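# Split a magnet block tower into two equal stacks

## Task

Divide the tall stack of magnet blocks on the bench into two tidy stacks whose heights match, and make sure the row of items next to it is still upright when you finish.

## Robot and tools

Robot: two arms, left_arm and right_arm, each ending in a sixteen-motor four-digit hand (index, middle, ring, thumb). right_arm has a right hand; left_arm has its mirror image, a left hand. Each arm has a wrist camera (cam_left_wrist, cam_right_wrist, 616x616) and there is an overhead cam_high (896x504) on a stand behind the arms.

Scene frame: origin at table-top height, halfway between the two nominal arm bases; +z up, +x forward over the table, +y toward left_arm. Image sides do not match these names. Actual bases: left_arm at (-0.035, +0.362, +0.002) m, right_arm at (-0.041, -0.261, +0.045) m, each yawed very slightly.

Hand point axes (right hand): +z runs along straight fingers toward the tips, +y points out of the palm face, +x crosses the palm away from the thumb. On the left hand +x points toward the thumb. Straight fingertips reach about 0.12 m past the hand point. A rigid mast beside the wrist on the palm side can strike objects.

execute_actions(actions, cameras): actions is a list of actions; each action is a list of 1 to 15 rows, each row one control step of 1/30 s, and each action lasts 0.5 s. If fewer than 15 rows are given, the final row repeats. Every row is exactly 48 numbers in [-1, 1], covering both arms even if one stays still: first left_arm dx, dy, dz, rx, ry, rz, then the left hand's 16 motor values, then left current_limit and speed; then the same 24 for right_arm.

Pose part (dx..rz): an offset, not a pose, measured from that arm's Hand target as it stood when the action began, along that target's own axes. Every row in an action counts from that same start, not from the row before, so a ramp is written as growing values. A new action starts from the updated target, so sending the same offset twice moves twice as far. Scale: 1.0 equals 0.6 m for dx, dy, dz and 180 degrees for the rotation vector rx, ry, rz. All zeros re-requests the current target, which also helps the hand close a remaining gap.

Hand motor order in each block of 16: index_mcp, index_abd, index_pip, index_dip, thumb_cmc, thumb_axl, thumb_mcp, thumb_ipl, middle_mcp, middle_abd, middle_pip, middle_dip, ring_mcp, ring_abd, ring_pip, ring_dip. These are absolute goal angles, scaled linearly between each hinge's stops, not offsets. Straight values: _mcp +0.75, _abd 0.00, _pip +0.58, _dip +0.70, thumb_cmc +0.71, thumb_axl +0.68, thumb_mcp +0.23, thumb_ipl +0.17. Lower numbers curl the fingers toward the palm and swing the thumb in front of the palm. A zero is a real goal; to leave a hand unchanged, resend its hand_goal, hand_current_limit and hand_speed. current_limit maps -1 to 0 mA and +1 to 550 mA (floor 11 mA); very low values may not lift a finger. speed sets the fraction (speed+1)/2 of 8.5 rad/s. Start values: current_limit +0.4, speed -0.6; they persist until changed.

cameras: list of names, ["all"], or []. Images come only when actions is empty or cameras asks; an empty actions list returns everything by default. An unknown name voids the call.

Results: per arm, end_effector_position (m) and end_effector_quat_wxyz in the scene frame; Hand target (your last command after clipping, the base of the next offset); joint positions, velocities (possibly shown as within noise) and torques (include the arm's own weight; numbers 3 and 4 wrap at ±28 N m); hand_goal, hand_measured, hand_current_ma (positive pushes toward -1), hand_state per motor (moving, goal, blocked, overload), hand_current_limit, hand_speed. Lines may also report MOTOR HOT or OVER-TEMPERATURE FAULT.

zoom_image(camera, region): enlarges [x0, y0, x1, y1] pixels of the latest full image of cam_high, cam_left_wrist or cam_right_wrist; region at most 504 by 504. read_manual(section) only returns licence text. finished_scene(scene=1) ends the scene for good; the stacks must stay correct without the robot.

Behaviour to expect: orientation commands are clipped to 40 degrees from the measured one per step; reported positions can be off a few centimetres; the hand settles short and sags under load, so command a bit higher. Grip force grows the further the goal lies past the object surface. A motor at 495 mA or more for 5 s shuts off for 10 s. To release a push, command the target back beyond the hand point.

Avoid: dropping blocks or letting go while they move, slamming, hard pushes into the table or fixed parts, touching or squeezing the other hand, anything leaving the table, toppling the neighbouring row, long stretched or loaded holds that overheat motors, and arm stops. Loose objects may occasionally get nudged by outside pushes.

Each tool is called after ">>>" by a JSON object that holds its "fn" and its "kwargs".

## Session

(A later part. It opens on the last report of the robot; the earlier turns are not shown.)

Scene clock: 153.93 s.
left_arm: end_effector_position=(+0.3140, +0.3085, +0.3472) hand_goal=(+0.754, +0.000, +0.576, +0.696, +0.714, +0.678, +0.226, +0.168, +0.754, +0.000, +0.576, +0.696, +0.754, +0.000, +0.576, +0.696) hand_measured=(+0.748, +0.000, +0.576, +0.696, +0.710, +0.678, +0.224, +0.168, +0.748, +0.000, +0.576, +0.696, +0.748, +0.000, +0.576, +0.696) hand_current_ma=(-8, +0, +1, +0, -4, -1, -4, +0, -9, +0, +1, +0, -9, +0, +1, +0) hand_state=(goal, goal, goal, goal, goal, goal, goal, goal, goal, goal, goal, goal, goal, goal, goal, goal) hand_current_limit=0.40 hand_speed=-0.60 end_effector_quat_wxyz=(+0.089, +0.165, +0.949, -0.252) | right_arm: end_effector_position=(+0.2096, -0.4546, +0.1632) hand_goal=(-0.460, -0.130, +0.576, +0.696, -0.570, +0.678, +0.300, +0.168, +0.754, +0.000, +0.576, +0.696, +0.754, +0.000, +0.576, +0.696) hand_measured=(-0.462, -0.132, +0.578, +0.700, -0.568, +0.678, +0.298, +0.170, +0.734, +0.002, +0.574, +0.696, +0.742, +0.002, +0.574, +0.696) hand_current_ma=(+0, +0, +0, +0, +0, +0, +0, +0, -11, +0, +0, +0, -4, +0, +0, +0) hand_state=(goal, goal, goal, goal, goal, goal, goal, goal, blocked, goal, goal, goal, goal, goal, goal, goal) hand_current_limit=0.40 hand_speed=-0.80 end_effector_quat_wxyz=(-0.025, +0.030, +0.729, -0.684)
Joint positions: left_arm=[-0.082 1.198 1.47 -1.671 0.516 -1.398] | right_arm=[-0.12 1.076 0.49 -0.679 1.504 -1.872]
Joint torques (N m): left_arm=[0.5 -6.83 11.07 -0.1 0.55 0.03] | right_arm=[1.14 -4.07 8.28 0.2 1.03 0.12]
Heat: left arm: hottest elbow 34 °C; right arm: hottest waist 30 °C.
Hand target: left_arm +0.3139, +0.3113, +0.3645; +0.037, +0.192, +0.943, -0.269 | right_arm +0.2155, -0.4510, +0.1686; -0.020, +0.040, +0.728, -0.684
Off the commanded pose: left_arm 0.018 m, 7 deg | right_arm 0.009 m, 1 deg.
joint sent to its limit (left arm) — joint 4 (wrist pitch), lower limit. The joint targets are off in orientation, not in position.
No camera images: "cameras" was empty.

>>> {"fn": "execute_actions", "kwargs": {"actions": [[[0,0,0,0,0,0,0.754,0,0.576,0.696,0.714,0.678,0.226,0.168,0.754,0,0.576,0.696,0.754,0,0.576,0.696,0.4,-0.6,0.008,0.034,-0.01,0,0,0,-0.46,-0.13,0.576,0.696,-0.571,0.678,0.30,0.168,0.754,0,0.576,0.696,0.754,0,0.576,0.696,0.4,-0.8]],[[0,0,0,0,0,0,0.754,0,0.576,0.696,0.714,0.678,0.226,0.168,0.754,0,0.576,0.696,0.754,0,0.576,0.696,0.4,-0.6,0.006,0.03,0,0,0,0,-0.46,-0.13,0.576,0.696,-0.571,0.678,0.30,0.168,0.754,0,0.576,0.696,0.754,0,0.576,0.696,0.4,-0.8]]], "cameras": ["cam_right_wrist"]}}

>>> {"fn": "zoom_image", "kwargs": {"camera": "cam_right_wrist", "region": [400, 130, 570, 300]}}

Scene clock: 155.83 s.
left_arm: end_effector_position=(+0.3140, +0.3085, +0.3472) hand_goal=(+0.754, +0.000, +0.576, +0.696, +0.714, +0.678, +0.226, +0.168, +0.754, +0.000, +0.576, +0.696, +0.754, +0.000, +0.576, +0.696) hand_measured=(+0.748, +0.000, +0.576, +0.696, +0.710, +0.678, +0.224, +0.168, +0.748, +0.000, +0.576, +0.696, +0.748, +0.000, +0.576, +0.696) hand_current_ma=(-8, +0, +1, +0, -4, -1, -4, +0, -9, +0, +1, +0, -9, +0, +1, +0) hand_state=(goal, goal, goal, goal, goal, goal, goal, goal, goal, goal, goal, goal, goal, goal, goal, goal) hand_current_limit=0.40 hand_speed=-0.60 end_effector_quat_wxyz=(+0.089, +0.165, +0.949, -0.252) | right_arm: end_effector_position=(+0.2019, -0.4459, +0.1297) hand_goal=(-0.460, -0.130, +0.576, +0.696, -0.570, +0.678, +0.300, +0.168, +0.754, +0.000, +0.576, +0.696, +0.754, +0.000, +0.576, +0.696) hand_measured=(-0.462, -0.132, +0.578, +0.700, -0.568, +0.678, +0.298, +0.170, +0.734, +0.002, +0.574, +0.696, +0.742, +0.002, +0.574, +0.696) hand_current_ma=(+0, +0, +0, +0, +0, +0, +0, +0, -11, +0, +0, +0, -4, +0, +0, +0) hand_state=(goal, goal, goal, goal, goal, goal, goal, goal, blocked, goal, goal, goal, goal, goal, goal, goal) hand_current_limit=0.40 hand_speed=-0.80 end_effector_quat_wxyz=(-0.015, +0.031, +0.730, -0.682)
Joint positions: left_arm=[-0.082 1.198 1.47 -1.671 0.516 -1.398] | right_arm=[-0.09 1.174 0.456 -0.796 1.502 -1.607]
Joint torques (N m): left_arm=[0.91 -7 10.89 0.01 0.56 0.05] | right_arm=[1.14 -2.78 7.49 -0.08 0.96 0.14]
Heat: left arm: hottest elbow 34 °C; right arm: hottest waist 30 °C.
Hand target: left_arm +0.3139, +0.3113, +0.3645; +0.037, +0.192, +0.943, -0.269 | right_arm +0.2087, -0.4420, +0.1304; -0.020, +0.040, +0.728, -0.684
Off the commanded pose: left_arm 0.018 m, 7 deg | right_arm 0.008 m, 1 deg.
joint sent to its limit (left arm) — joint 4 (wrist pitch), lower limit. The joint targets are off in orientation, not in position.
Images, in order (width x height): cam_right_wrist 616x616.

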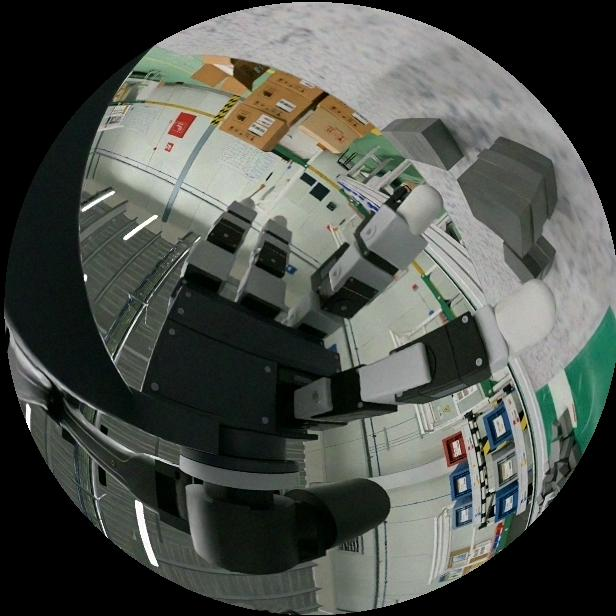

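Scaled by 2.965 from the camera's 616x616 image, which has a finer 880x880 frame.

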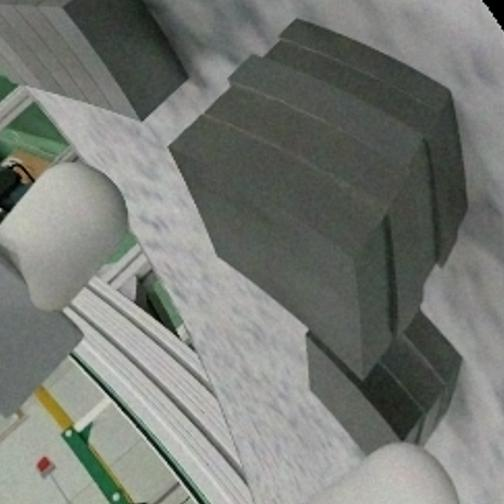

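>>> {"fn": "execute_actions", "kwargs": {"actions": [[[0,0,0,0,0,0,0.754,0,0.576,0.696,0.714,0.678,0.226,0.168,0.754,0,0.576,0.696,0.754,0,0.576,0.696,0.4,-0.6,0,0.023,0.006,0,0,0,-0.483,-0.13,0.576,0.696,-0.571,0.678,0.291,0.168,0.754,0,0.576,0.696,0.754,0,0.576,0.696,0.4,-0.8]]], "cameras": []}}

Scene clock: 157.47 s.
left_arm: end_effector_position=(+0.3140, +0.3085, +0.3472) hand_goal=(+0.754, +0.000, +0.576, +0.696, +0.714, +0.678, +0.226, +0.168, +0.754, +0.000, +0.576, +0.696, +0.754, +0.000, +0.576, +0.696) hand_measured=(+0.748, +0.000, +0.576, +0.696, +0.710, +0.678, +0.224, +0.168, +0.748, +0.000, +0.576, +0.696, +0.748, +0.000, +0.576, +0.696) hand_current_ma=(-8, +0, +1, +0, -4, -1, -4, +0, -9, +0, +1, +0, -9, +0, +1, +0) hand_state=(goal, goal, goal, goal, goal, goal, goal, goal, goal, goal, goal, goal, goal, goal, goal, goal) hand_current_limit=0.40 hand_speed=-0.60 end_effector_quat_wxyz=(+0.089, +0.165, +0.949, -0.252) | right_arm: end_effector_position=(+0.2003, -0.4460, +0.1136) hand_goal=(-0.482, -0.130, +0.576, +0.696, -0.570, +0.678, +0.292, +0.168, +0.754, +0.000, +0.576, +0.696, +0.754, +0.000, +0.576, +0.696) hand_measured=(-0.480, -0.132, +0.578, +0.700, -0.568, +0.678, +0.294, +0.170, +0.734, +0.002, +0.574, +0.696, +0.742, +0.002, +0.574, +0.696) hand_current_ma=(+0, +0, +0, +0, +0, +0, +0, +0, -11, +0, +0, +0, -4, +0, +0, +0) hand_state=(goal, goal, goal, goal, goal, goal, goal, goal, blocked, goal, goal, goal, goal, goal, goal, goal) hand_current_limit=0.40 hand_speed=-0.80 end_effector_quat_wxyz=(-0.020, +0.032, +0.730, -0.682)
Joint positions: left_arm=[-0.082 1.198 1.47 -1.671 0.516 -1.398] | right_arm=[-0.09 1.251 0.456 -0.835 1.502 -1.497]
Joint torques (N m): left_arm=[1.03 -6.18 10.86 -0.12 0.59 0.03] | right_arm=[0.38 -3.31 7.49 -0.2 1.05 0.13]
Heat: left arm: hottest elbow 34 °C; right arm: hottest waist 30 °C.
Hand target: left_arm +0.3139, +0.3113, +0.3645; +0.037, +0.192, +0.943, -0.269 | right_arm +0.2088, -0.4447, +0.1164; -0.020, +0.040, +0.728, -0.684
Off the commanded pose: left_arm 0.018 m, 7 deg | right_arm 0.009 m, 1 deg.
joint sent to its limit (left arm) — joint 4 (wrist pitch), lower limit. The joint targets are off in orientation, not in position.
No camera images: "cameras" was empty.

>>> {"fn": "execute_actions", "kwargs": {"actions": [[[0,0,0,0,0,0,0.754,0,0.576,0.696,0.714,0.678,0.226,0.168,0.754,0,0.576,0.696,0.754,0,0.576,0.696,0.4,-0.6,-0.003,0.012,0.007,0,0,0,-0.483,-0.13,0.576,0.696,-0.571,0.678,0.291,0.168,0.754,0,0.576,0.696,0.754,0,0.576,0.696,0.4,-0.8]]], "cameras": []}}

Scene clock: 158.57 s.
left_arm: end_effector_position=(+0.3140, +0.3085, +0.3472) hand_goal=(+0.754, +0.000, +0.576, +0.696, +0.714, +0.678, +0.226, +0.168, +0.754, +0.000, +0.576, +0.696, +0.754, +0.000, +0.576, +0.696) hand_measured=(+0.748, +0.000, +0.576, +0.696, +0.710, +0.678, +0.224, +0.168, +0.748, +0.000, +0.576, +0.696, +0.748, +0.000, +0.576, +0.696) hand_current_ma=(-8, +0, +1, +0, -4, -1, -4, +0, -9, +0, +1, +0, -9, +0, +1, +0) hand_state=(goal, goal, goal, goal, goal, goal, goal, goal, goal, goal, goal, goal, goal, goal, goal, goal) hand_current_limit=0.40 hand_speed=-0.60 end_effector_quat_wxyz=(+0.089, +0.165, +0.949, -0.252) | right_arm: end_effector_position=(+0.2001, -0.4461, +0.1043) hand_goal=(-0.482, -0.130, +0.576, +0.696, -0.570, +0.678, +0.292, +0.168, +0.754, +0.000, +0.576, +0.696, +0.754, +0.000, +0.576, +0.696) hand_measured=(-0.480, -0.132, +0.578, +0.700, -0.568, +0.678, +0.294, +0.170, +0.734, +0.002, +0.574, +0.696, +0.742, +0.002, +0.574, +0.696) hand_current_ma=(+0, +0, +0, +0, +0, +0, +0, +0, -11, +0, +0, +0, -4, +0, +0, +0) hand_state=(goal, goal, goal, goal, goal, goal, goal, goal, blocked, goal, goal, goal, goal, goal, goal, goal) hand_current_limit=0.40 hand_speed=-0.80 end_effector_quat_wxyz=(-0.025, +0.028, +0.730, -0.682)
Joint positions: left_arm=[-0.082 1.198 1.47 -1.671 0.516 -1.398] | right_arm=[-0.09 1.294 0.456 -0.835 1.502 -1.466]
Joint torques (N m): left_arm=[0.03 -7.47 11.08 0.06 0.6 0.04] | right_arm=[-0.5 -3.55 7.57 -0.06 1.23 0.13]
Heat: left arm: hottest elbow 34 °C; right arm: hottest waist 30 °C.
Hand target: left_arm +0.3139, +0.3113, +0.3645; +0.037, +0.192, +0.943, -0.269 | right_arm +0.2104, -0.4486, +0.1089; -0.020, +0.040, +0.728, -0.684
Off the commanded pose: left_arm 0.018 m, 7 deg | right_arm 0.012 m, 1 deg.
joint sent to its limit (left arm) — joint 4 (wrist pitch), lower limit. The joint targets are off in orientation, not in position.
No camera images: "cameras" was empty.

>>> {"fn": "execute_actions", "kwargs": {"actions": [[[0,0,0,0,0,0,0.754,0,0.576,0.696,0.714,0.678,0.226,0.168,0.754,0,0.576,0.696,0.754,0,0.576,0.696,0.4,-0.6,-0.004,-0.011,0.003,0,0,0,-0.483,-0.13,0.576,0.696,-0.571,0.678,0.291,0.168,0.754,0,0.576,0.696,0.754,0,0.576,0.696,0.4,-0.8]]], "cameras": []}}

Scene clock: 159.37 s.
left_arm: end_effector_position=(+0.3140, +0.3085, +0.3472) hand_goal=(+0.754, +0.000, +0.576, +0.696, +0.714, +0.678, +0.226, +0.168, +0.754, +0.000, +0.576, +0.696, +0.754, +0.000, +0.576, +0.696) hand_measured=(+0.748, +0.000, +0.576, +0.696, +0.710, +0.678, +0.224, +0.168, +0.748, +0.000, +0.576, +0.696, +0.748, +0.000, +0.576, +0.696) hand_current_ma=(-8, +0, +1, +0, -4, -1, -4, +0, -9, +0, +1, +0, -9, +0, +1, +0) hand_state=(goal, goal, goal, goal, goal, goal, goal, goal, goal, goal, goal, goal, goal, goal, goal, goal) hand_current_limit=0.40 hand_speed=-0.60 end_effector_quat_wxyz=(+0.089, +0.165, +0.949, -0.252) | right_arm: end_effector_position=(+0.1999, -0.4461, +0.1044) hand_goal=(-0.482, -0.130, +0.576, +0.696, -0.570, +0.678, +0.292, +0.168, +0.754, +0.000, +0.576, +0.696, +0.754, +0.000, +0.576, +0.696) hand_measured=(-0.480, -0.132, +0.578, +0.700, -0.568, +0.678, +0.294, +0.170, +0.734, +0.002, +0.574, +0.696, +0.742, +0.002, +0.574, +0.696) hand_current_ma=(+0, +0, +0, +0, +0, +0, +0, +0, -11, +0, +0, +0, -4, +0, +0, +0) hand_state=(goal, goal, goal, goal, goal, goal, goal, goal, blocked, goal, goal, goal, goal, goal, goal, goal) hand_current_limit=0.40 hand_speed=-0.80 end_effector_quat_wxyz=(-0.026, +0.028, +0.730, -0.682)
Joint positions: left_arm=[-0.082 1.198 1.47 -1.671 0.516 -1.398] | right_arm=[-0.09 1.294 0.456 -0.835 1.502 -1.468]
Joint torques (N m): left_arm=[0.38 -6.42 11.18 -0.02 0.58 -0.02] | right_arm=[-1.14 -5.13 8.28 0.06 1.3 -0.19]
Heat: left arm: hottest elbow 34 °C; right arm: hottest waist 30 °C.
Hand target: left_arm +0.3139, +0.3113, +0.3645; +0.037, +0.192, +0.943, -0.269 | right_arm +0.2125, -0.4510, +0.1155; -0.020, +0.040, +0.728, -0.684
Off the commanded pose: left_arm 0.018 m, 7 deg | right_arm 0.017 m, 2 deg.
joint sent to its limit (left arm) — joint 4 (wrist pitch), lower limit. The joint targets are off in orientation, not in position.
No camera images: "cameras" was empty.

>>> {"fn": "execute_actions", "kwargs": {"actions": [[[0,0,0,0,0,0,0.754,0,0.576,0.696,0.714,0.678,0.226,0.168,0.754,0,0.576,0.696,0.754,0,0.576,0.696,0.4,-0.6,0,-0.012,0.003,0,0,0,-0.483,-0.13,0.576,0.696,-0.571,0.678,0.291,0.168,0.754,0,0.576,0.696,0.754,0,0.576,0.696,0.4,-0.8]]], "cameras": []}}

Scene clock: 160.43 s.
left_arm: end_effector_position=(+0.3140, +0.3085, +0.3472) hand_goal=(+0.754, +0.000, +0.576, +0.696, +0.714, +0.678, +0.226, +0.168, +0.754, +0.000, +0.576, +0.696, +0.754, +0.000, +0.576, +0.696) hand_measured=(+0.748, +0.000, +0.576, +0.696, +0.710, +0.678, +0.224, +0.168, +0.748, +0.000, +0.576, +0.696, +0.748, +0.000, +0.576, +0.696) hand_current_ma=(-8, +0, +1, +0, -4, -1, -4, +0, -9, +0, +1, +0, -9, +0, +1, +0) hand_state=(goal, goal, goal, goal, goal, goal, goal, goal, goal, goal, goal, goal, goal, goal, goal, goal) hand_current_limit=0.40 hand_speed=-0.60 end_effector_quat_wxyz=(+0.089, +0.165, +0.949, -0.252) | right_arm: end_effector_position=(+0.1964, -0.4478, +0.1080) hand_goal=(-0.482, -0.130, +0.576, +0.696, -0.570, +0.678, +0.292, +0.168, +0.754, +0.000, +0.576, +0.696, +0.754, +0.000, +0.576, +0.696) hand_measured=(-0.480, -0.132, +0.578, +0.700, -0.568, +0.678, +0.294, +0.170, +0.734, +0.002, +0.574, +0.696, +0.742, +0.002, +0.574, +0.696) hand_current_ma=(+0, +0, +0, +0, +0, +0, +0, +0, -11, +0, +0, +0, -4, +0, +0, +0) hand_state=(goal, goal, goal, goal, goal, goal, goal, goal, blocked, goal, goal, goal, goal, goal, goal, goal) hand_current_limit=0.40 hand_speed=-0.80 end_effector_quat_wxyz=(-0.036, +0.021, +0.730, -0.683)
Joint positions: left_arm=[-0.082 1.198 1.47 -1.671 0.516 -1.398] | right_arm=[-0.096 1.276 0.456 -0.835 1.505 -1.51]
Joint torques (N m): left_arm=[0.15 -6.89 10.84 -0.23 0.57 0.04] | right_arm=[-1.2 -6.07 8.54 0.46 1.27 -0.16]
Heat: left arm: hottest elbow 34 °C; right arm: hottest waist 30 °C.
Hand target: left_arm +0.3139, +0.3113, +0.3645; +0.037, +0.192, +0.943, -0.269 | right_arm +0.2121, -0.4532, +0.1226; -0.020, +0.040, +0.728, -0.684
Off the commanded pose: left_arm 0.018 m, 7 deg | right_arm 0.022 m, 3 deg.
joint sent to its limit (left arm) — joint 4 (wrist pitch), lower limit. The joint targets are off in orientation, not in position.
No camera images: "cameras" was empty.

>>> {"fn": "execute_actions", "kwargs": {"actions": [[[0,0,0,0,0,0,0.754,0,0.576,0.696,0.714,0.678,0.226,0.168,0.754,0,0.576,0.696,0.754,0,0.576,0.696,0.4,-0.6,-0.008,-0.025,0,0,0,0,-0.483,-0.13,0.576,0.696,-0.571,0.678,0.291,0.168,0.754,0,0.576,0.696,0.754,0,0.576,0.696,0.4,-0.8]],[[0,0,0,0,0,0,0.754,0,0.576,0.696,0.714,0.678,0.226,0.168,0.754,0,0.576,0.696,0.754,0,0.576,0.696,0.4,-0.6,-0.008,-0.02,0,0,0,0,-0.483,-0.13,0.576,0.696,-0.571,0.678,0.291,0.168,0.754,0,0.576,0.696,0.754,0,0.576,0.696,0.4,-0.8]]], "cameras": []}}

Scene clock: 162.20 s.
left_arm: end_effector_position=(+0.3140, +0.3085, +0.3472) hand_goal=(+0.754, +0.000, +0.576, +0.696, +0.714, +0.678, +0.226, +0.168, +0.754, +0.000, +0.576, +0.696, +0.754, +0.000, +0.576, +0.696) hand_measured=(+0.748, +0.000, +0.576, +0.696, +0.710, +0.678, +0.224, +0.168, +0.748, +0.000, +0.576, +0.696, +0.748, +0.000, +0.576, +0.696) hand_current_ma=(-8, +0, +1, +0, -4, -1, -4, +0, -9, +0, +1, +0, -9, +0, +1, +0) hand_state=(goal, goal, goal, goal, goal, goal, goal, goal, goal, goal, goal, goal, goal, goal, goal, goal) hand_current_limit=0.40 hand_speed=-0.60 end_effector_quat_wxyz=(+0.089, +0.165, +0.949, -0.252) | right_arm: end_effector_position=(+0.2049, -0.4503, +0.1321) hand_goal=(-0.482, -0.130, +0.576, +0.696, -0.570, +0.678, +0.292, +0.168, +0.754, +0.000, +0.576, +0.696, +0.754, +0.000, +0.576, +0.696) hand_measured=(-0.480, -0.132, +0.578, +0.700, -0.568, +0.678, +0.294, +0.170, +0.734, +0.002, +0.574, +0.696, +0.742, +0.002, +0.574, +0.696) hand_current_ma=(+0, +0, +0, +0, +0, +0, +0, +0, -11, +0, +0, +0, -4, +0, +0, +0) hand_state=(goal, goal, goal, goal, goal, goal, goal, goal, blocked, goal, goal, goal, goal, goal, goal, goal) hand_current_limit=0.40 hand_speed=-0.80 end_effector_quat_wxyz=(-0.036, +0.021, +0.729, -0.683)
Joint positions: left_arm=[-0.082 1.198 1.47 -1.671 0.516 -1.398] | right_arm=[-0.104 1.21 0.492 -0.84 1.507 -1.608]
Joint torques (N m): left_arm=[0.5 -5.95 10.85 0.06 0.59 0.01] | right_arm=[-1.14 -5.83 9.73 0.39 1.2 -0.2]
Heat: left arm: hottest elbow 34 °C; right arm: hottest waist 30 °C.
Hand target: left_arm +0.3139, +0.3113, +0.3645; +0.037, +0.192, +0.943, -0.269 | right_arm +0.2208, -0.4558, +0.1498; -0.020, +0.040, +0.728, -0.684
Off the commanded pose: left_arm 0.018 m, 7 deg | right_arm 0.024 m, 3 deg.
joint sent to its limit (left arm) — joint 4 (wrist pitch), lower limit. The joint targets are off in orientation, not in position.
No camera images: "cameras" was empty.

>>> {"fn": "execute_actions", "kwargs": {"actions": [[[0,0,0,0,0,0,0.754,0,0.576,0.696,0.714,0.678,0.226,0.168,0.754,0,0.576,0.696,0.754,0,0.576,0.696,0.4,-0.6,0.018,0.043,-0.009,0,0,0,-0.483,-0.13,0.576,0.696,-0.571,0.678,0.291,0.168,0.754,0,0.576,0.696,0.754,0,0.576,0.696,0.4,-0.8]]], "cameras": []}}

Scene clock: 163.43 s.
left_arm: end_effector_position=(+0.3140, +0.3085, +0.3472) hand_goal=(+0.754, +0.000, +0.576, +0.696, +0.714, +0.678, +0.226, +0.168, +0.754, +0.000, +0.576, +0.696, +0.754, +0.000, +0.576, +0.696) hand_measured=(+0.748, +0.000, +0.576, +0.696, +0.710, +0.678, +0.224, +0.168, +0.748, +0.000, +0.576, +0.696, +0.748, +0.000, +0.576, +0.696) hand_current_ma=(-8, +0, +1, +0, -4, -1, -4, +0, -9, +0, +1, +0, -9, +0, +1, +0) hand_state=(goal, goal, goal, goal, goal, goal, goal, goal, goal, goal, goal, goal, goal, goal, goal, goal) hand_current_limit=0.40 hand_speed=-0.60 end_effector_quat_wxyz=(+0.089, +0.165, +0.949, -0.252) | right_arm: end_effector_position=(+0.2100, -0.4508, +0.1272) hand_goal=(-0.482, -0.130, +0.576, +0.696, -0.570, +0.678, +0.292, +0.168, +0.754, +0.000, +0.576, +0.696, +0.754, +0.000, +0.576, +0.696) hand_measured=(-0.480, -0.132, +0.578, +0.700, -0.568, +0.678, +0.294, +0.170, +0.734, +0.002, +0.574, +0.696, +0.742, +0.002, +0.574, +0.696) hand_current_ma=(+0, +0, +0, +0, +0, +0, +0, +0, -11, +0, +0, +0, -4, +0, +0, +0) hand_state=(goal, goal, goal, goal, goal, goal, goal, goal, blocked, goal, goal, goal, goal, goal, goal, goal) hand_current_limit=0.40 hand_speed=-0.80 end_effector_quat_wxyz=(-0.017, +0.042, +0.728, -0.684)
Joint positions: left_arm=[-0.082 1.198 1.47 -1.671 0.516 -1.398] | right_arm=[-0.104 1.232 0.487 -0.827 1.507 -1.537]
Joint torques (N m): left_arm=[0.44 -7.06 10.8 0.09 0.54 -0.03] | right_arm=[0.79 -3.43 6.41 -0.13 0.97 0.14]
Heat: left arm: hottest elbow 34 °C; right arm: hottest waist 30 °C.
Hand target: left_arm +0.3139, +0.3113, +0.3645; +0.037, +0.192, +0.943, -0.269 | right_arm +0.2113, -0.4479, +0.1240; -0.020, +0.040, +0.728, -0.684
Off the commanded pose: left_arm 0.018 m, 7 deg | right_arm 0.004 m, 0 deg.
joint sent to its limit (left arm) — joint 4 (wrist pitch), lower limit. The joint targets are off in orientation, not in position.
No camera images: "cameras" was empty.

>>> {"fn": "execute_actions", "kwargs": {"actions": [[[0,0,0,0,0,0,0.754,0,0.576,0.696,0.714,0.678,0.226,0.168,0.754,0,0.576,0.696,0.754,0,0.576,0.696,0.4,-0.6,0.0065,0.015,-0.002,0,0,0,-0.483,-0.13,0.576,0.696,-0.571,0.678,0.291,0.168,0.754,0,0.576,0.696,0.754,0,0.576,0.696,0.4,-0.8]]], "cameras": []}}

Scene clock: 164.70 s.
left_arm: end_effector_position=(+0.3140, +0.3085, +0.3472) hand_goal=(+0.754, +0.000, +0.576, +0.696, +0.714, +0.678, +0.226, +0.168, +0.754, +0.000, +0.576, +0.696, +0.754, +0.000, +0.576, +0.696) hand_measured=(+0.748, +0.000, +0.576, +0.696, +0.710, +0.678, +0.224, +0.168, +0.748, +0.000, +0.576, +0.696, +0.748, +0.000, +0.576, +0.696) hand_current_ma=(-8, +0, +1, +0, -4, -1, -4, +0, -9, +0, +1, +0, -9, +0, +1, +0) hand_state=(goal, goal, goal, goal, goal, goal, goal, goal, goal, goal, goal, goal, goal, goal, goal, goal) hand_current_limit=0.40 hand_speed=-0.60 end_effector_quat_wxyz=(+0.089, +0.165, +0.949, -0.252) | right_arm: end_effector_position=(+0.2046, -0.4497, +0.1171) hand_goal=(-0.482, -0.130, +0.576, +0.696, -0.570, +0.678, +0.292, +0.168, +0.754, +0.000, +0.576, +0.696, +0.754, +0.000, +0.576, +0.696) hand_measured=(-0.480, -0.132, +0.578, +0.700, -0.568, +0.678, +0.294, +0.170, +0.734, +0.002, +0.574, +0.696, +0.742, +0.002, +0.574, +0.696) hand_current_ma=(+0, +0, +0, +0, +0, +0, +0, +0, -11, +0, +0, +0, -4, +0, +0, +0) hand_state=(goal, goal, goal, goal, goal, goal, goal, goal, blocked, goal, goal, goal, goal, goal, goal, goal) hand_current_limit=0.40 hand_speed=-0.80 end_effector_quat_wxyz=(-0.019, +0.042, +0.729, -0.683)
Joint positions: left_arm=[-0.082 1.198 1.47 -1.671 0.516 -1.398] | right_arm=[-0.101 1.264 0.476 -0.861 1.505 -1.463]
Joint torques (N m): left_arm=[0.32 -5.83 10.86 0.18 0.54 0.04] | right_arm=[1.2 -3.49 6.31 -0.24 0.96 0.16]
Heat: left arm: hottest elbow 34 °C; right arm: hottest waist 30 °C.
Hand target: left_arm +0.3139, +0.3113, +0.3645; +0.037, +0.192, +0.943, -0.269 | right_arm +0.2079, -0.4458, +0.1151; -0.020, +0.040, +0.728, -0.684
Off the commanded pose: left_arm 0.018 m, 7 deg | right_arm 0.005 m, 0 deg.
joint sent to its limit (left arm) — joint 4 (wrist pitch), lower limit. The joint targets are off in orientation, not in position.
No camera images: "cameras" was empty.

>>> {"fn": "execute_actions", "kwargs": {"actions": [[[0,0,0,0,0,0,0.754,0,0.576,0.696,0.714,0.678,0.226,0.168,0.754,0,0.576,0.696,0.754,0,0.576,0.696,0.4,-0.6,0,0.012,0,0,0,0,-0.483,-0.13,0.576,0.696,-0.571,0.678,0.291,0.168,0.754,0,0.576,0.696,0.754,0,0.576,0.696,0.4,-0.8]]], "cameras": ["cam_right_wrist"]}}

>>> {"fn": "zoom_image", "kwargs": {"camera": "cam_right_wrist", "region": [400, 130, 570, 300]}}

Scene clock: 165.90 s.
left_arm: end_effector_position=(+0.3140, +0.3085, +0.3472) hand_goal=(+0.754, +0.000, +0.576, +0.696, +0.714, +0.678, +0.226, +0.168, +0.754, +0.000, +0.576, +0.696, +0.754, +0.000, +0.576, +0.696) hand_measured=(+0.748, +0.000, +0.576, +0.696, +0.710, +0.678, +0.224, +0.168, +0.748, +0.000, +0.576, +0.696, +0.748, +0.000, +0.576, +0.696) hand_current_ma=(-8, +0, +1, +0, -4, -1, -4, +0, -9, +0, +1, +0, -9, +0, +1, +0) hand_state=(goal, goal, goal, goal, goal, goal, goal, goal, goal, goal, goal, goal, goal, goal, goal, goal) hand_current_limit=0.40 hand_speed=-0.60 end_effector_quat_wxyz=(+0.089, +0.165, +0.949, -0.252) | right_arm: end_effector_position=(+0.2030, -0.4491, +0.1089) hand_goal=(-0.482, -0.130, +0.576, +0.696, -0.570, +0.678, +0.292, +0.168, +0.754, +0.000, +0.576, +0.696, +0.754, +0.000, +0.576, +0.696) hand_measured=(-0.480, -0.132, +0.578, +0.700, -0.568, +0.678, +0.294, +0.170, +0.734, +0.002, +0.574, +0.696, +0.742, +0.002, +0.574, +0.696) hand_current_ma=(+0, +0, +0, +0, +0, +0, +0, +0, -11, +0, +0, +0, -4, +0, +0, +0) hand_state=(goal, goal, goal, goal, goal, goal, goal, goal, blocked, goal, goal, goal, goal, goal, goal, goal) hand_current_limit=0.40 hand_speed=-0.80 end_effector_quat_wxyz=(-0.021, +0.041, +0.728, -0.684)
Joint positions: left_arm=[-0.082 1.198 1.47 -1.671 0.516 -1.398] | right_arm=[-0.099 1.304 0.476 -0.89 1.505 -1.398]
Joint torques (N m): left_arm=[0.73 -6.65 10.88 -0.44 0.58 0.01] | right_arm=[1.14 -3.84 6.3 -0.31 0.95 0.14]
Heat: left arm: hottest elbow 34 °C; right arm: hottest waist 30 °C.
Hand target: left_arm +0.3139, +0.3113, +0.3645; +0.037, +0.192, +0.943, -0.269 | right_arm +0.2080, -0.4454, +0.1079; -0.020, +0.040, +0.728, -0.684
Off the commanded pose: left_arm 0.018 m, 7 deg | right_arm 0.006 m, 0 deg.
joint sent to its limit (left arm) — joint 4 (wrist pitch), lower limit. The joint targets are off in orientation, not in position.
Images, in order (width x height): cam_right_wrist 616x616.

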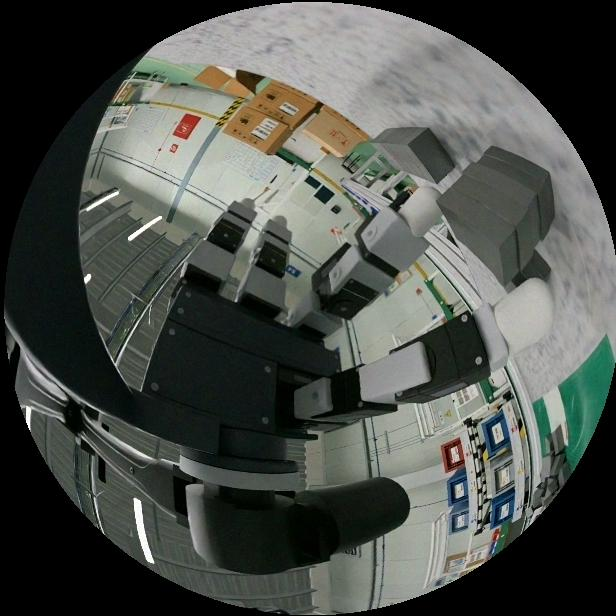

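Scaled by 2.965 from the camera's 616x616 image, which has a finer 880x880 frame.

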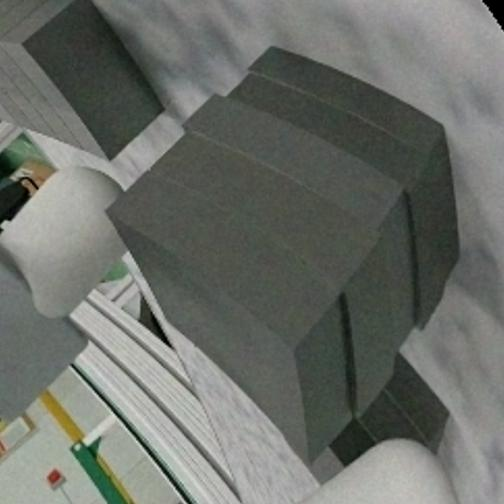

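>>> {"fn": "execute_actions", "kwargs": {"actions": [[[0,0,0,0,0,0,0.754,0,0.576,0.696,0.714,0.678,0.226,0.168,0.754,0,0.576,0.696,0.754,0,0.576,0.696,0.4,-0.6,0,0,0,0,0,0,-0.556,-0.13,0.576,0.696,-0.571,0.678,0.22,0.168,0.754,0,0.576,0.696,0.754,0,0.576,0.696,0.4,-0.8]],[[0,0,0,0,0,0,0.754,0,0.576,0.696,0.714,0.678,0.226,0.168,0.754,0,0.576,0.696,0.754,0,0.576,0.696,0.4,-0.6,0,0,0,0,0,0,-0.6,-0.13,0.576,0.696,-0.571,0.678,0.18,0.168,0.754,0,0.576,0.696,0.754,0,0.576,0.696,0.4,-0.8]]], "cameras": ["cam_right_wrist"]}}

>>> {"fn": "zoom_image", "kwargs": {"camera": "cam_right_wrist", "region": [400, 130, 570, 300]}}

Scene clock: 167.60 s.
left_arm: end_effector_position=(+0.3140, +0.3085, +0.3472) hand_goal=(+0.754, +0.000, +0.576, +0.696, +0.714, +0.678, +0.226, +0.168, +0.754, +0.000, +0.576, +0.696, +0.754, +0.000, +0.576, +0.696) hand_measured=(+0.748, +0.000, +0.576, +0.696, +0.710, +0.678, +0.224, +0.168, +0.748, +0.000, +0.576, +0.696, +0.748, +0.000, +0.576, +0.696) hand_current_ma=(-8, +0, +1, +0, -4, -1, -4, +0, -9, +0, +1, +0, -9, +0, +1, +0) hand_state=(goal, goal, goal, goal, goal, goal, goal, goal, goal, goal, goal, goal, goal, goal, goal, goal) hand_current_limit=0.40 hand_speed=-0.60 end_effector_quat_wxyz=(+0.089, +0.165, +0.949, -0.252) | right_arm: end_effector_position=(+0.1984, -0.4483, +0.1067) hand_goal=(-0.600, -0.130, +0.576, +0.696, -0.570, +0.678, +0.180, +0.168, +0.754, +0.000, +0.576, +0.696, +0.754, +0.000, +0.576, +0.696) hand_measured=(-0.556, -0.132, +0.586, +0.700, -0.568, +0.678, +0.212, +0.174, +0.734, +0.002, +0.574, +0.696, +0.742, +0.002, +0.574, +0.696) hand_current_ma=(+45, +0, +2, +0, +0, +0, +37, +2, -11, +0, +0, +0, -4, +0, +0, +0) hand_state=(blocked, goal, goal, goal, goal, goal, blocked, goal, blocked, goal, goal, goal, goal, goal, goal, goal) hand_current_limit=0.40 hand_speed=-0.80 end_effector_quat_wxyz=(-0.024, +0.039, +0.728, -0.684)
Joint positions: left_arm=[-0.082 1.198 1.47 -1.671 0.516 -1.398] | right_arm=[-0.096 1.317 0.476 -0.947 1.505 -1.335]
Joint torques (N m): left_arm=[0.56 -6.36 11.04 -0.16 0.6 0.05] | right_arm=[1.14 -3.49 7.01 -0.36 0.94 0.13]
Heat: left arm: hottest elbow 34 °C; right arm: hottest waist 30 °C.
Hand target: left_arm +0.3139, +0.3113, +0.3645; +0.037, +0.192, +0.943, -0.269 | right_arm +0.2081, -0.4453, +0.1079; -0.020, +0.040, +0.728, -0.684
Off the commanded pose: left_arm 0.018 m, 7 deg | right_arm 0.010 m, 1 deg.
joint sent to its limit (left arm) — joint 4 (wrist pitch), lower limit. The joint targets are off in orientation, not in position.
Images, in order (width x height): cam_right_wrist 616x616.

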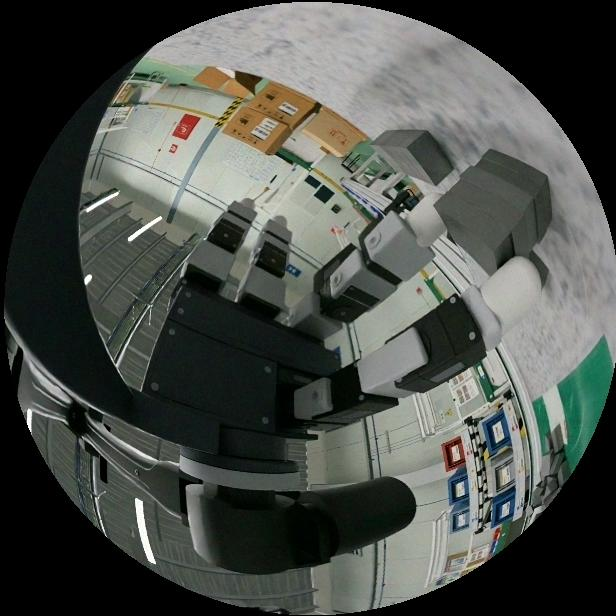

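Scaled by 2.965 from the camera's 616x616 image, which has a finer 880x880 frame.

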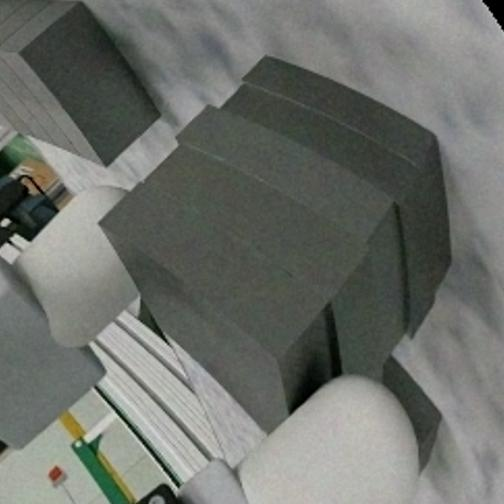

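>>> {"fn": "execute_actions", "kwargs": {"actions": [[[0,0,0,0,0,0,0.754,0,0.576,0.696,0.714,0.678,0.226,0.168,0.754,0,0.576,0.696,0.754,0,0.576,0.696,0.4,-0.6,-0.003,0,0,0,0,0,-0.71,-0.13,0.48,0.645,-0.571,0.678,0.12,0.12,0.754,0,0.576,0.696,0.754,0,0.576,0.696,0.4,-0.8]],[[0,0,0,0,0,0,0.754,0,0.576,0.696,0.714,0.678,0.226,0.168,0.754,0,0.576,0.696,0.754,0,0.576,0.696,0.4,-0.6,0,-0.003,0,0,0,0,-0.857,-0.13,0.386,0.595,-0.571,0.678,0.023,0.071,0.754,0,0.576,0.696,0.754,0,0.576,0.696,0.4,-0.8]],[[0,0,0,0,0,0,0.754,0,0.576,0.696,0.714,0.678,0.226,0.168,0.754,0,0.576,0.696,0.754,0,0.576,0.696,0.4,-0.6,-0.006,-0.022,0,0,0,0,-0.857,-0.13,0.386,0.595,-0.571,0.678,0.023,0.071,0.754,0,0.576,0.696,0.754,0,0.576,0.696,0.4,-0.8]]], "cameras": ["cam_right_wrist"]}}

>>> {"fn": "zoom_image", "kwargs": {"camera": "cam_right_wrist", "region": [400, 130, 570, 300]}}

Scene clock: 169.67 s.
left_arm: end_effector_position=(+0.3140, +0.3085, +0.3472) hand_goal=(+0.754, +0.000, +0.576, +0.696, +0.714, +0.678, +0.226, +0.168, +0.754, +0.000, +0.576, +0.696, +0.754, +0.000, +0.576, +0.696) hand_measured=(+0.748, +0.000, +0.576, +0.696, +0.710, +0.678, +0.224, +0.168, +0.748, +0.000, +0.576, +0.696, +0.748, +0.000, +0.576, +0.696) hand_current_ma=(-8, +0, +1, +0, -4, -1, -4, +0, -9, +0, +1, +0, -9, +0, +1, +0) hand_state=(goal, goal, goal, goal, goal, goal, goal, goal, goal, goal, goal, goal, goal, goal, goal, goal) hand_current_limit=0.40 hand_speed=-0.60 end_effector_quat_wxyz=(+0.089, +0.165, +0.949, -0.252) | right_arm: end_effector_position=(+0.1926, -0.4478, +0.1074) hand_goal=(-0.856, -0.130, +0.386, +0.596, -0.570, +0.678, +0.024, +0.072, +0.754, +0.000, +0.576, +0.696, +0.754, +0.000, +0.576, +0.696) hand_measured=(-0.558, -0.136, +0.572, +0.684, -0.558, +0.678, +0.210, +0.156, +0.734, +0.002, +0.574, +0.696, +0.742, +0.002, +0.574, +0.696) hand_current_ma=(+385, -1, +385, +141, +4, +0, +385, +221, -11, +0, +0, +0, -4, +0, +0, +0) hand_state=(blocked, goal, blocked, blocked, goal, goal, blocked, blocked, blocked, goal, goal, goal, goal, goal, goal, goal) hand_current_limit=0.40 hand_speed=-0.80 end_effector_quat_wxyz=(-0.038, +0.026, +0.729, -0.683)
Joint positions: left_arm=[-0.082 1.198 1.47 -1.671 0.516 -1.398] | right_arm=[-0.096 1.318 0.48 -0.996 1.505 -1.327]
Joint torques (N m): left_arm=[0.56 -6.12 11.1 0.21 0.56 0.05] | right_arm=[0.79 -6.42 8.8 -0.44 1 -0.08]
Heat: left arm: hottest elbow 34 °C; right arm: hottest waist 30 °C.
Hand target: left_arm +0.3139, +0.3113, +0.3645; +0.037, +0.192, +0.943, -0.269 | right_arm +0.2129, -0.4468, +0.1230; -0.020, +0.040, +0.728, -0.684
Off the commanded pose: left_arm 0.018 m, 7 deg | right_arm 0.026 m, 3 deg.
joint sent to its limit (left arm) — joint 4 (wrist pitch), lower limit. The joint targets are off in orientation, not in position.
Images, in order (width x height): cam_right_wrist 616x616.

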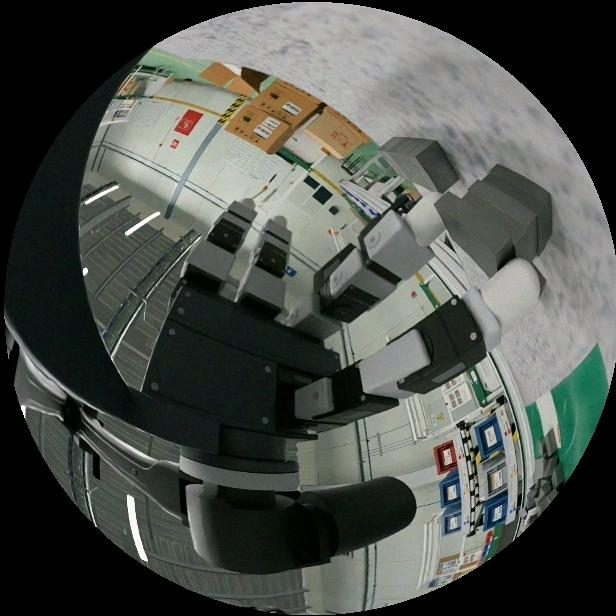

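Scaled by 2.965 from the camera's 616x616 image, which has a finer 880x880 frame.

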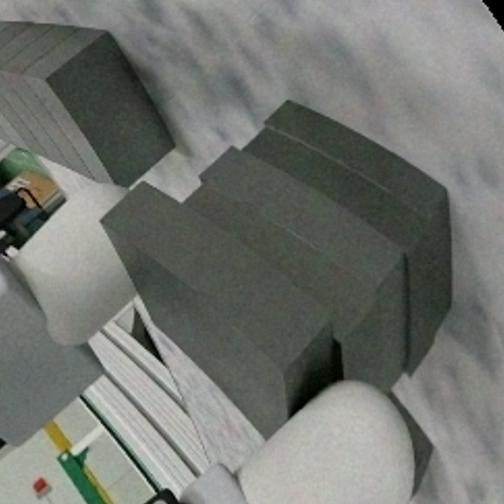

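>>> {"fn": "execute_actions", "kwargs": {"actions": [[[0,0,0,0,0,0,0.754,0,0.576,0.696,0.714,0.678,0.226,0.168,0.754,0,0.576,0.696,0.754,0,0.576,0.696,0.4,-0.6,-0.004,-0.028,0,0,0,0,-0.857,-0.13,0.386,0.595,-0.571,0.678,0.023,0.071,0.754,0,0.576,0.696,0.754,0,0.576,0.696,0.4,-0.8]],[[0,0,0,0,0,0,0.754,0,0.576,0.696,0.714,0.678,0.226,0.168,0.754,0,0.576,0.696,0.754,0,0.576,0.696,0.4,-0.6,-0.006,-0.028,0,0,0,0,-0.857,-0.13,0.386,0.595,-0.571,0.678,0.023,0.071,0.754,0,0.576,0.696,0.754,0,0.576,0.696,0.4,-0.8]]], "cameras": ["cam_right_wrist"]}}

>>> {"fn": "zoom_image", "kwargs": {"camera": "cam_right_wrist", "region": [400, 130, 570, 300]}}

Scene clock: 171.13 s.
left_arm: end_effector_position=(+0.3140, +0.3085, +0.3472) hand_goal=(+0.754, +0.000, +0.576, +0.696, +0.714, +0.678, +0.226, +0.168, +0.754, +0.000, +0.576, +0.696, +0.754, +0.000, +0.576, +0.696) hand_measured=(+0.748, +0.000, +0.576, +0.696, +0.710, +0.678, +0.224, +0.168, +0.748, +0.000, +0.576, +0.696, +0.748, +0.000, +0.576, +0.696) hand_current_ma=(-8, +0, +1, +0, -4, -1, -4, +0, -9, +0, +1, +0, -9, +0, +1, +0) hand_state=(goal, goal, goal, goal, goal, goal, goal, goal, goal, goal, goal, goal, goal, goal, goal, goal) hand_current_limit=0.40 hand_speed=-0.60 end_effector_quat_wxyz=(+0.089, +0.165, +0.949, -0.252) | right_arm: end_effector_position=(+0.1998, -0.4482, +0.1384) hand_goal=(-0.856, -0.130, +0.386, +0.596, -0.570, +0.678, +0.024, +0.072, +0.754, +0.000, +0.576, +0.696, +0.754, +0.000, +0.576, +0.696) hand_measured=(-0.558, -0.138, +0.572, +0.684, -0.558, +0.678, +0.210, +0.156, +0.734, +0.002, +0.574, +0.696, +0.742, +0.002, +0.574, +0.696) hand_current_ma=(+385, -1, +385, +141, +4, +0, +385, +221, -11, +0, +0, +0, -4, +0, +0, +0) hand_state=(blocked, goal, blocked, blocked, goal, goal, blocked, blocked, blocked, goal, goal, goal, goal, goal, goal, goal) hand_current_limit=0.40 hand_speed=-0.80 end_effector_quat_wxyz=(-0.036, +0.026, +0.729, -0.683)
Joint positions: left_arm=[-0.082 1.198 1.47 -1.671 0.516 -1.398] | right_arm=[-0.096 1.234 0.526 -1.072 1.505 -1.378]
Joint torques (N m): left_arm=[0.56 -6.53 10.95 0.01 0.56 0] | right_arm=[0.09 -6.01 9.92 -0.38 1.12 -0.15]
Heat: left arm: hottest elbow 34 °C; right arm: hottest waist 30 °C.
Hand target: left_arm +0.3139, +0.3113, +0.3645; +0.037, +0.192, +0.943, -0.269 | right_arm +0.2179, -0.4493, +0.1566; -0.020, +0.040, +0.728, -0.684
Off the commanded pose: left_arm 0.018 m, 7 deg | right_arm 0.026 m, 2 deg.
joint sent to its limit (left arm) — joint 4 (wrist pitch), lower limit. The joint targets are off in orientation, not in position.
Images, in order (width x height): cam_right_wrist 616x616.

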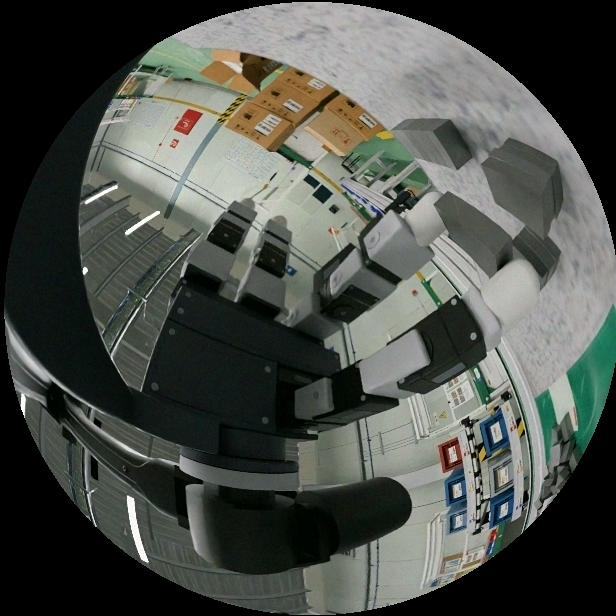

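Scaled by 2.965 from the camera's 616x616 image, which has a finer 880x880 frame.

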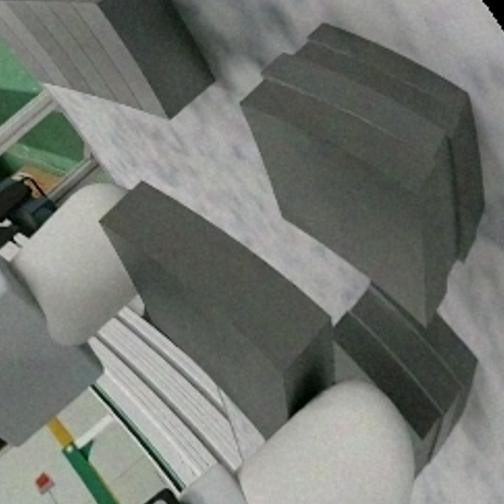

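>>> {"fn": "execute_actions", "kwargs": {"actions": [[[0,0,0,0,0,0,0.754,0,0.576,0.696,0.714,0.678,0.226,0.168,0.754,0,0.576,0.696,0.754,0,0.576,0.696,0.4,-0.6,-0.035,-0.015,0.002,0,0,0.009,-0.857,-0.13,0.386,0.595,-0.571,0.678,0.023,0.071,0.754,0,0.576,0.696,0.754,0,0.576,0.696,0.4,-0.8]],[[0,0,0,0,0,0,0.754,0,0.576,0.696,0.714,0.678,0.226,0.168,0.754,0,0.576,0.696,0.754,0,0.576,0.696,0.4,-0.6,-0.045,0,0.002,0,0,0.008,-0.857,-0.13,0.386,0.595,-0.571,0.678,0.023,0.071,0.754,0,0.576,0.696,0.754,0,0.576,0.696,0.4,-0.8]],[[0,0,0,0,0,0,0.754,0,0.576,0.696,0.714,0.678,0.226,0.168,0.754,0,0.576,0.696,0.754,0,0.576,0.696,0.4,-0.6,-0.035,0.01,0.006,0,0,-0.004,-0.857,-0.13,0.386,0.595,-0.571,0.678,0.023,0.071,0.754,0,0.576,0.696,0.754,0,0.576,0.696,0.4,-0.8]]], "cameras": []}}

Scene clock: 173.50 s.
left_arm: end_effector_position=(+0.3140, +0.3085, +0.3472) hand_goal=(+0.754, +0.000, +0.576, +0.696, +0.714, +0.678, +0.226, +0.168, +0.754, +0.000, +0.576, +0.696, +0.754, +0.000, +0.576, +0.696) hand_measured=(+0.748, +0.000, +0.576, +0.696, +0.710, +0.678, +0.224, +0.168, +0.748, +0.000, +0.576, +0.696, +0.748, +0.000, +0.576, +0.696) hand_current_ma=(-8, +0, +1, +0, -4, -1, -4, +0, -9, +0, +1, +0, -9, +0, +1, +0) hand_state=(goal, goal, goal, goal, goal, goal, goal, goal, goal, goal, goal, goal, goal, goal, goal, goal) hand_current_limit=0.40 hand_speed=-0.60 end_effector_quat_wxyz=(+0.089, +0.165, +0.949, -0.252) | right_arm: end_effector_position=(+0.2672, -0.4544, +0.1485) hand_goal=(-0.856, -0.130, +0.386, +0.596, -0.570, +0.678, +0.024, +0.072, +0.754, +0.000, +0.576, +0.696, +0.754, +0.000, +0.576, +0.696) hand_measured=(-0.556, -0.140, +0.572, +0.684, -0.558, +0.678, +0.210, +0.154, +0.734, +0.002, +0.574, +0.696, +0.742, +0.002, +0.574, +0.696) hand_current_ma=(+385, -2, +385, +141, +4, +0, +385, +215, -11, +0, +0, +0, -4, +0, +0, +0) hand_state=(blocked, goal, blocked, blocked, goal, goal, blocked, blocked, blocked, goal, goal, goal, goal, goal, goal, goal) hand_current_limit=0.40 hand_speed=-0.80 end_effector_quat_wxyz=(-0.022, +0.039, +0.729, -0.683)
Joint positions: left_arm=[-0.082 1.198 1.47 -1.671 0.516 -1.398] | right_arm=[-0.1 1.368 0.68 -0.988 1.505 -1.444]
Joint torques (N m): left_arm=[0.38 -6.24 11.02 0.03 0.54 0.04] | right_arm=[-1.2 -6.89 10.25 0.43 1.32 -0.14]
Heat: left arm: hottest elbow 34 °C; right arm: hottest waist 30 °C.
Hand target: left_arm +0.3139, +0.3113, +0.3645; +0.037, +0.192, +0.943, -0.269 | right_arm +0.2863, -0.4615, +0.1630; -0.006, +0.055, +0.727, -0.684
Off the commanded pose: left_arm 0.018 m, 7 deg | right_arm 0.025 m, 3 deg.
joint sent to its limit (left arm) — joint 4 (wrist pitch), lower limit. The joint targets are off in orientation, not in position.
No camera images: "cameras" was empty.

>>> {"fn": "execute_actions", "kwargs": {"actions": [[[0,0,0,0,0,0,0.754,0,0.576,0.696,0.714,0.678,0.226,0.168,0.754,0,0.576,0.696,0.754,0,0.576,0.696,0.4,-0.6,-0.008,0.03,0.002,0,0,-0.005,-0.857,-0.13,0.386,0.595,-0.571,0.678,0.023,0.071,0.754,0,0.576,0.696,0.754,0,0.576,0.696,0.4,-0.8]],[[0,0,0,0,0,0,0.754,0,0.576,0.696,0.714,0.678,0.226,0.168,0.754,0,0.576,0.696,0.754,0,0.576,0.696,0.4,-0.6,0.004,0.035,0,0,0,-0.006,-0.857,-0.13,0.386,0.595,-0.571,0.678,0.023,0.071,0.754,0,0.576,0.696,0.754,0,0.576,0.696,0.4,-0.8]]], "cameras": ["cam_right_wrist"]}}

>>> {"fn": "zoom_image", "kwargs": {"camera": "cam_right_wrist", "region": [400, 110, 570, 280]}}

Scene clock: 175.30 s.
left_arm: end_effector_position=(+0.3140, +0.3085, +0.3472) hand_goal=(+0.754, +0.000, +0.576, +0.696, +0.714, +0.678, +0.226, +0.168, +0.754, +0.000, +0.576, +0.696, +0.754, +0.000, +0.576, +0.696) hand_measured=(+0.748, +0.000, +0.576, +0.696, +0.710, +0.678, +0.224, +0.168, +0.748, +0.000, +0.576, +0.696, +0.748, +0.000, +0.576, +0.696) hand_current_ma=(-8, +0, +1, +0, -4, -1, -4, +0, -9, +0, +1, +0, -9, +0, +1, +0) hand_state=(goal, goal, goal, goal, goal, goal, goal, goal, goal, goal, goal, goal, goal, goal, goal, goal) hand_current_limit=0.40 hand_speed=-0.60 end_effector_quat_wxyz=(+0.089, +0.165, +0.949, -0.252) | right_arm: end_effector_position=(+0.2832, -0.4556, +0.1182) hand_goal=(-0.856, -0.130, +0.386, +0.596, -0.570, +0.678, +0.024, +0.072, +0.754, +0.000, +0.576, +0.696, +0.754, +0.000, +0.576, +0.696) hand_measured=(-0.556, -0.140, +0.572, +0.684, -0.558, +0.678, +0.210, +0.154, +0.734, +0.002, +0.574, +0.696, +0.742, +0.002, +0.574, +0.696) hand_current_ma=(+385, -2, +385, +141, +4, +0, +385, +215, -11, +0, +0, +0, -4, +0, +0, +0) hand_state=(blocked, goal, blocked, blocked, goal, goal, blocked, blocked, blocked, goal, goal, goal, goal, goal, goal, goal) hand_current_limit=0.40 hand_speed=-0.80 end_effector_quat_wxyz=(-0.024, +0.035, +0.729, -0.683)
Joint positions: left_arm=[-0.082 1.198 1.47 -1.671 0.516 -1.398] | right_arm=[-0.1 1.469 0.68 -0.84 1.505 -1.501]
Joint torques (N m): left_arm=[0.21 -6.71 10.99 -0.01 0.56 0.01] | right_arm=[-0.91 -8.29 7.51 0.51 1.25 -0.11]
Heat: left arm: hottest elbow 34 °C; right arm: hottest waist 30 °C.
Hand target: left_arm +0.3139, +0.3113, +0.3645; +0.037, +0.192, +0.943, -0.269 | right_arm +0.2910, -0.4606, +0.1243; -0.018, +0.042, +0.728, -0.684
Off the commanded pose: left_arm 0.018 m, 7 deg | right_arm 0.011 m, 1 deg.
joint sent to its limit (left arm) — joint 4 (wrist pitch), lower limit. The joint targets are off in orientation, not in position.
Images, in order (width x height): cam_right_wrist 616x616.

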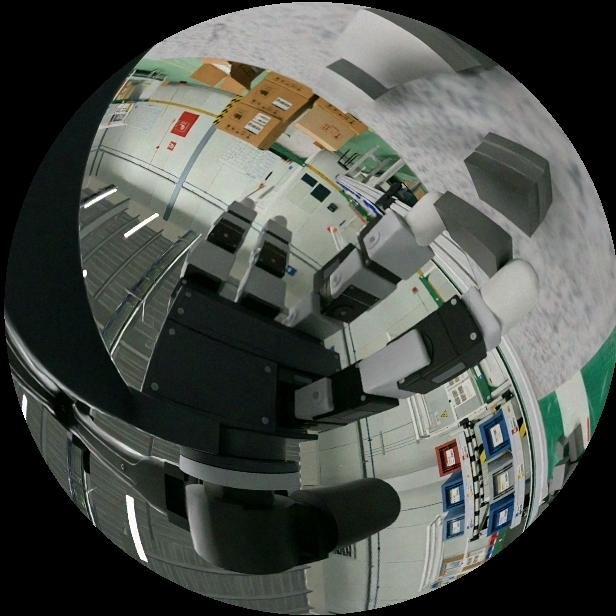

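Scaled by 2.965 from the camera's 616x616 image, which has a finer 880x880 frame.

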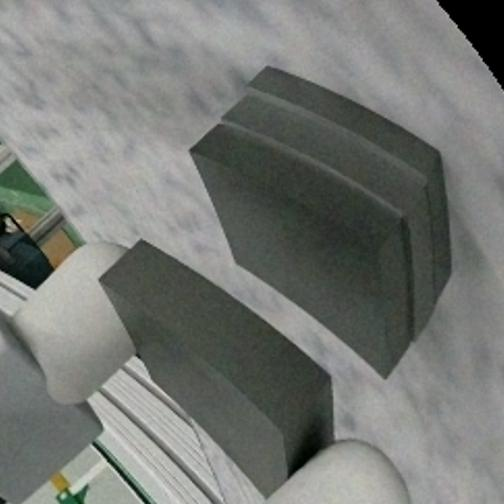

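>>> {"fn": "execute_actions", "kwargs": {"actions": [[[0,0,0,0,0,0,0.754,0,0.576,0.696,0.714,0.678,0.226,0.168,0.754,0,0.576,0.696,0.754,0,0.576,0.696,0.4,-0.6,0.011,0.026,0.004,0,0,-0.002,-0.857,-0.13,0.386,0.595,-0.571,0.678,0.023,0.071,0.754,0,0.576,0.696,0.754,0,0.576,0.696,0.4,-0.8]]], "cameras": ["cam_right_wrist"]}}

>>> {"fn": "zoom_image", "kwargs": {"camera": "cam_right_wrist", "region": [400, 110, 570, 280]}}

Scene clock: 177.30 s.
left_arm: end_effector_position=(+0.3140, +0.3085, +0.3472) hand_goal=(+0.754, +0.000, +0.576, +0.696, +0.714, +0.678, +0.226, +0.168, +0.754, +0.000, +0.576, +0.696, +0.754, +0.000, +0.576, +0.696) hand_measured=(+0.748, +0.000, +0.576, +0.696, +0.710, +0.678, +0.224, +0.168, +0.748, +0.000, +0.576, +0.696, +0.748, +0.000, +0.576, +0.696) hand_current_ma=(-8, +0, +1, +0, -4, -1, -4, +0, -9, +0, +1, +0, -9, +0, +1, +0) hand_state=(goal, goal, goal, goal, goal, goal, goal, goal, goal, goal, goal, goal, goal, goal, goal, goal) hand_current_limit=0.40 hand_speed=-0.60 end_effector_quat_wxyz=(+0.089, +0.165, +0.949, -0.252) | right_arm: end_effector_position=(+0.2863, -0.4563, +0.1087) hand_goal=(-0.856, -0.130, +0.386, +0.596, -0.570, +0.678, +0.024, +0.072, +0.754, +0.000, +0.576, +0.696, +0.754, +0.000, +0.576, +0.696) hand_measured=(-0.556, -0.140, +0.572, +0.684, -0.558, +0.678, +0.210, +0.154, +0.734, +0.002, +0.574, +0.696, +0.742, +0.002, +0.574, +0.696) hand_current_ma=(+385, -2, +385, +141, +4, +0, +385, +215, -11, +0, +0, +0, -4, +0, +0, +0) hand_state=(blocked, goal, blocked, blocked, goal, goal, blocked, blocked, blocked, goal, goal, goal, goal, goal, goal, goal) hand_current_limit=0.40 hand_speed=-0.80 end_effector_quat_wxyz=(-0.018, +0.039, +0.729, -0.683)
Joint positions: left_arm=[-0.082 1.198 1.47 -1.671 0.516 -1.398] | right_arm=[-0.102 1.487 0.663 -0.746 1.505 -1.545]
Joint torques (N m): left_arm=[0.44 -5.95 10.93 -0.08 0.57 0.04] | right_arm=[-1.2 -8.06 5.86 0.61 1.26 -0.12]
Heat: left arm: hottest elbow 34 °C; right arm: hottest waist 30 °C.
Hand target: left_arm +0.3139, +0.3113, +0.3645; +0.037, +0.192, +0.943, -0.269 | right_arm +0.2848, -0.4615, +0.1082; -0.020, +0.040, +0.728, -0.684
Off the commanded pose: left_arm 0.018 m, 7 deg | right_arm 0.005 m, 0 deg.
joint sent to its limit (left arm) — joint 4 (wrist pitch), lower limit. The joint targets are off in orientation, not in position.
Images, in order (width x height): cam_right_wrist 616x616.

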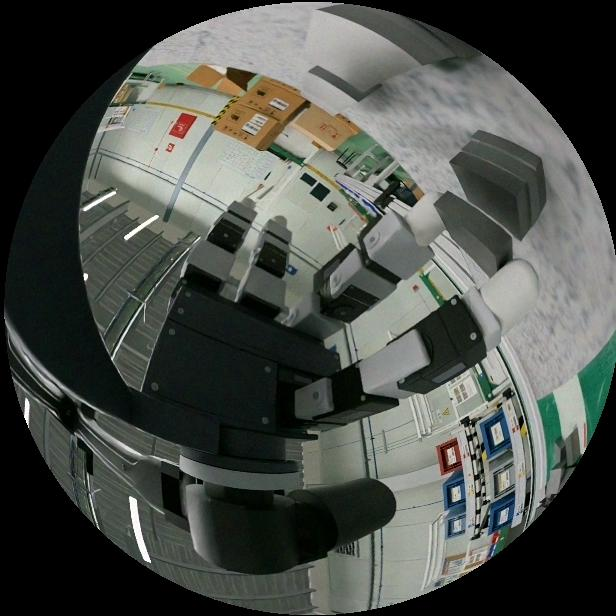

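Scaled by 2.965 from the camera's 616x616 image, which has a finer 880x880 frame.

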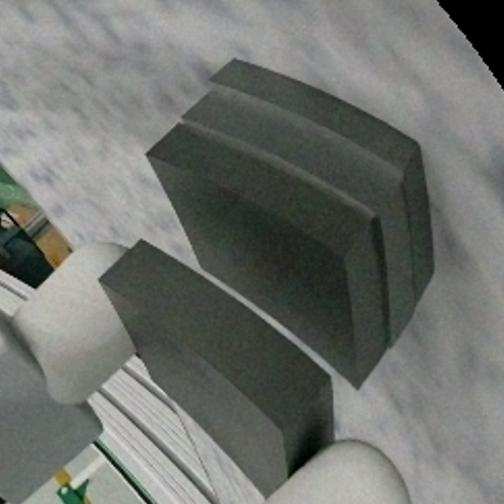

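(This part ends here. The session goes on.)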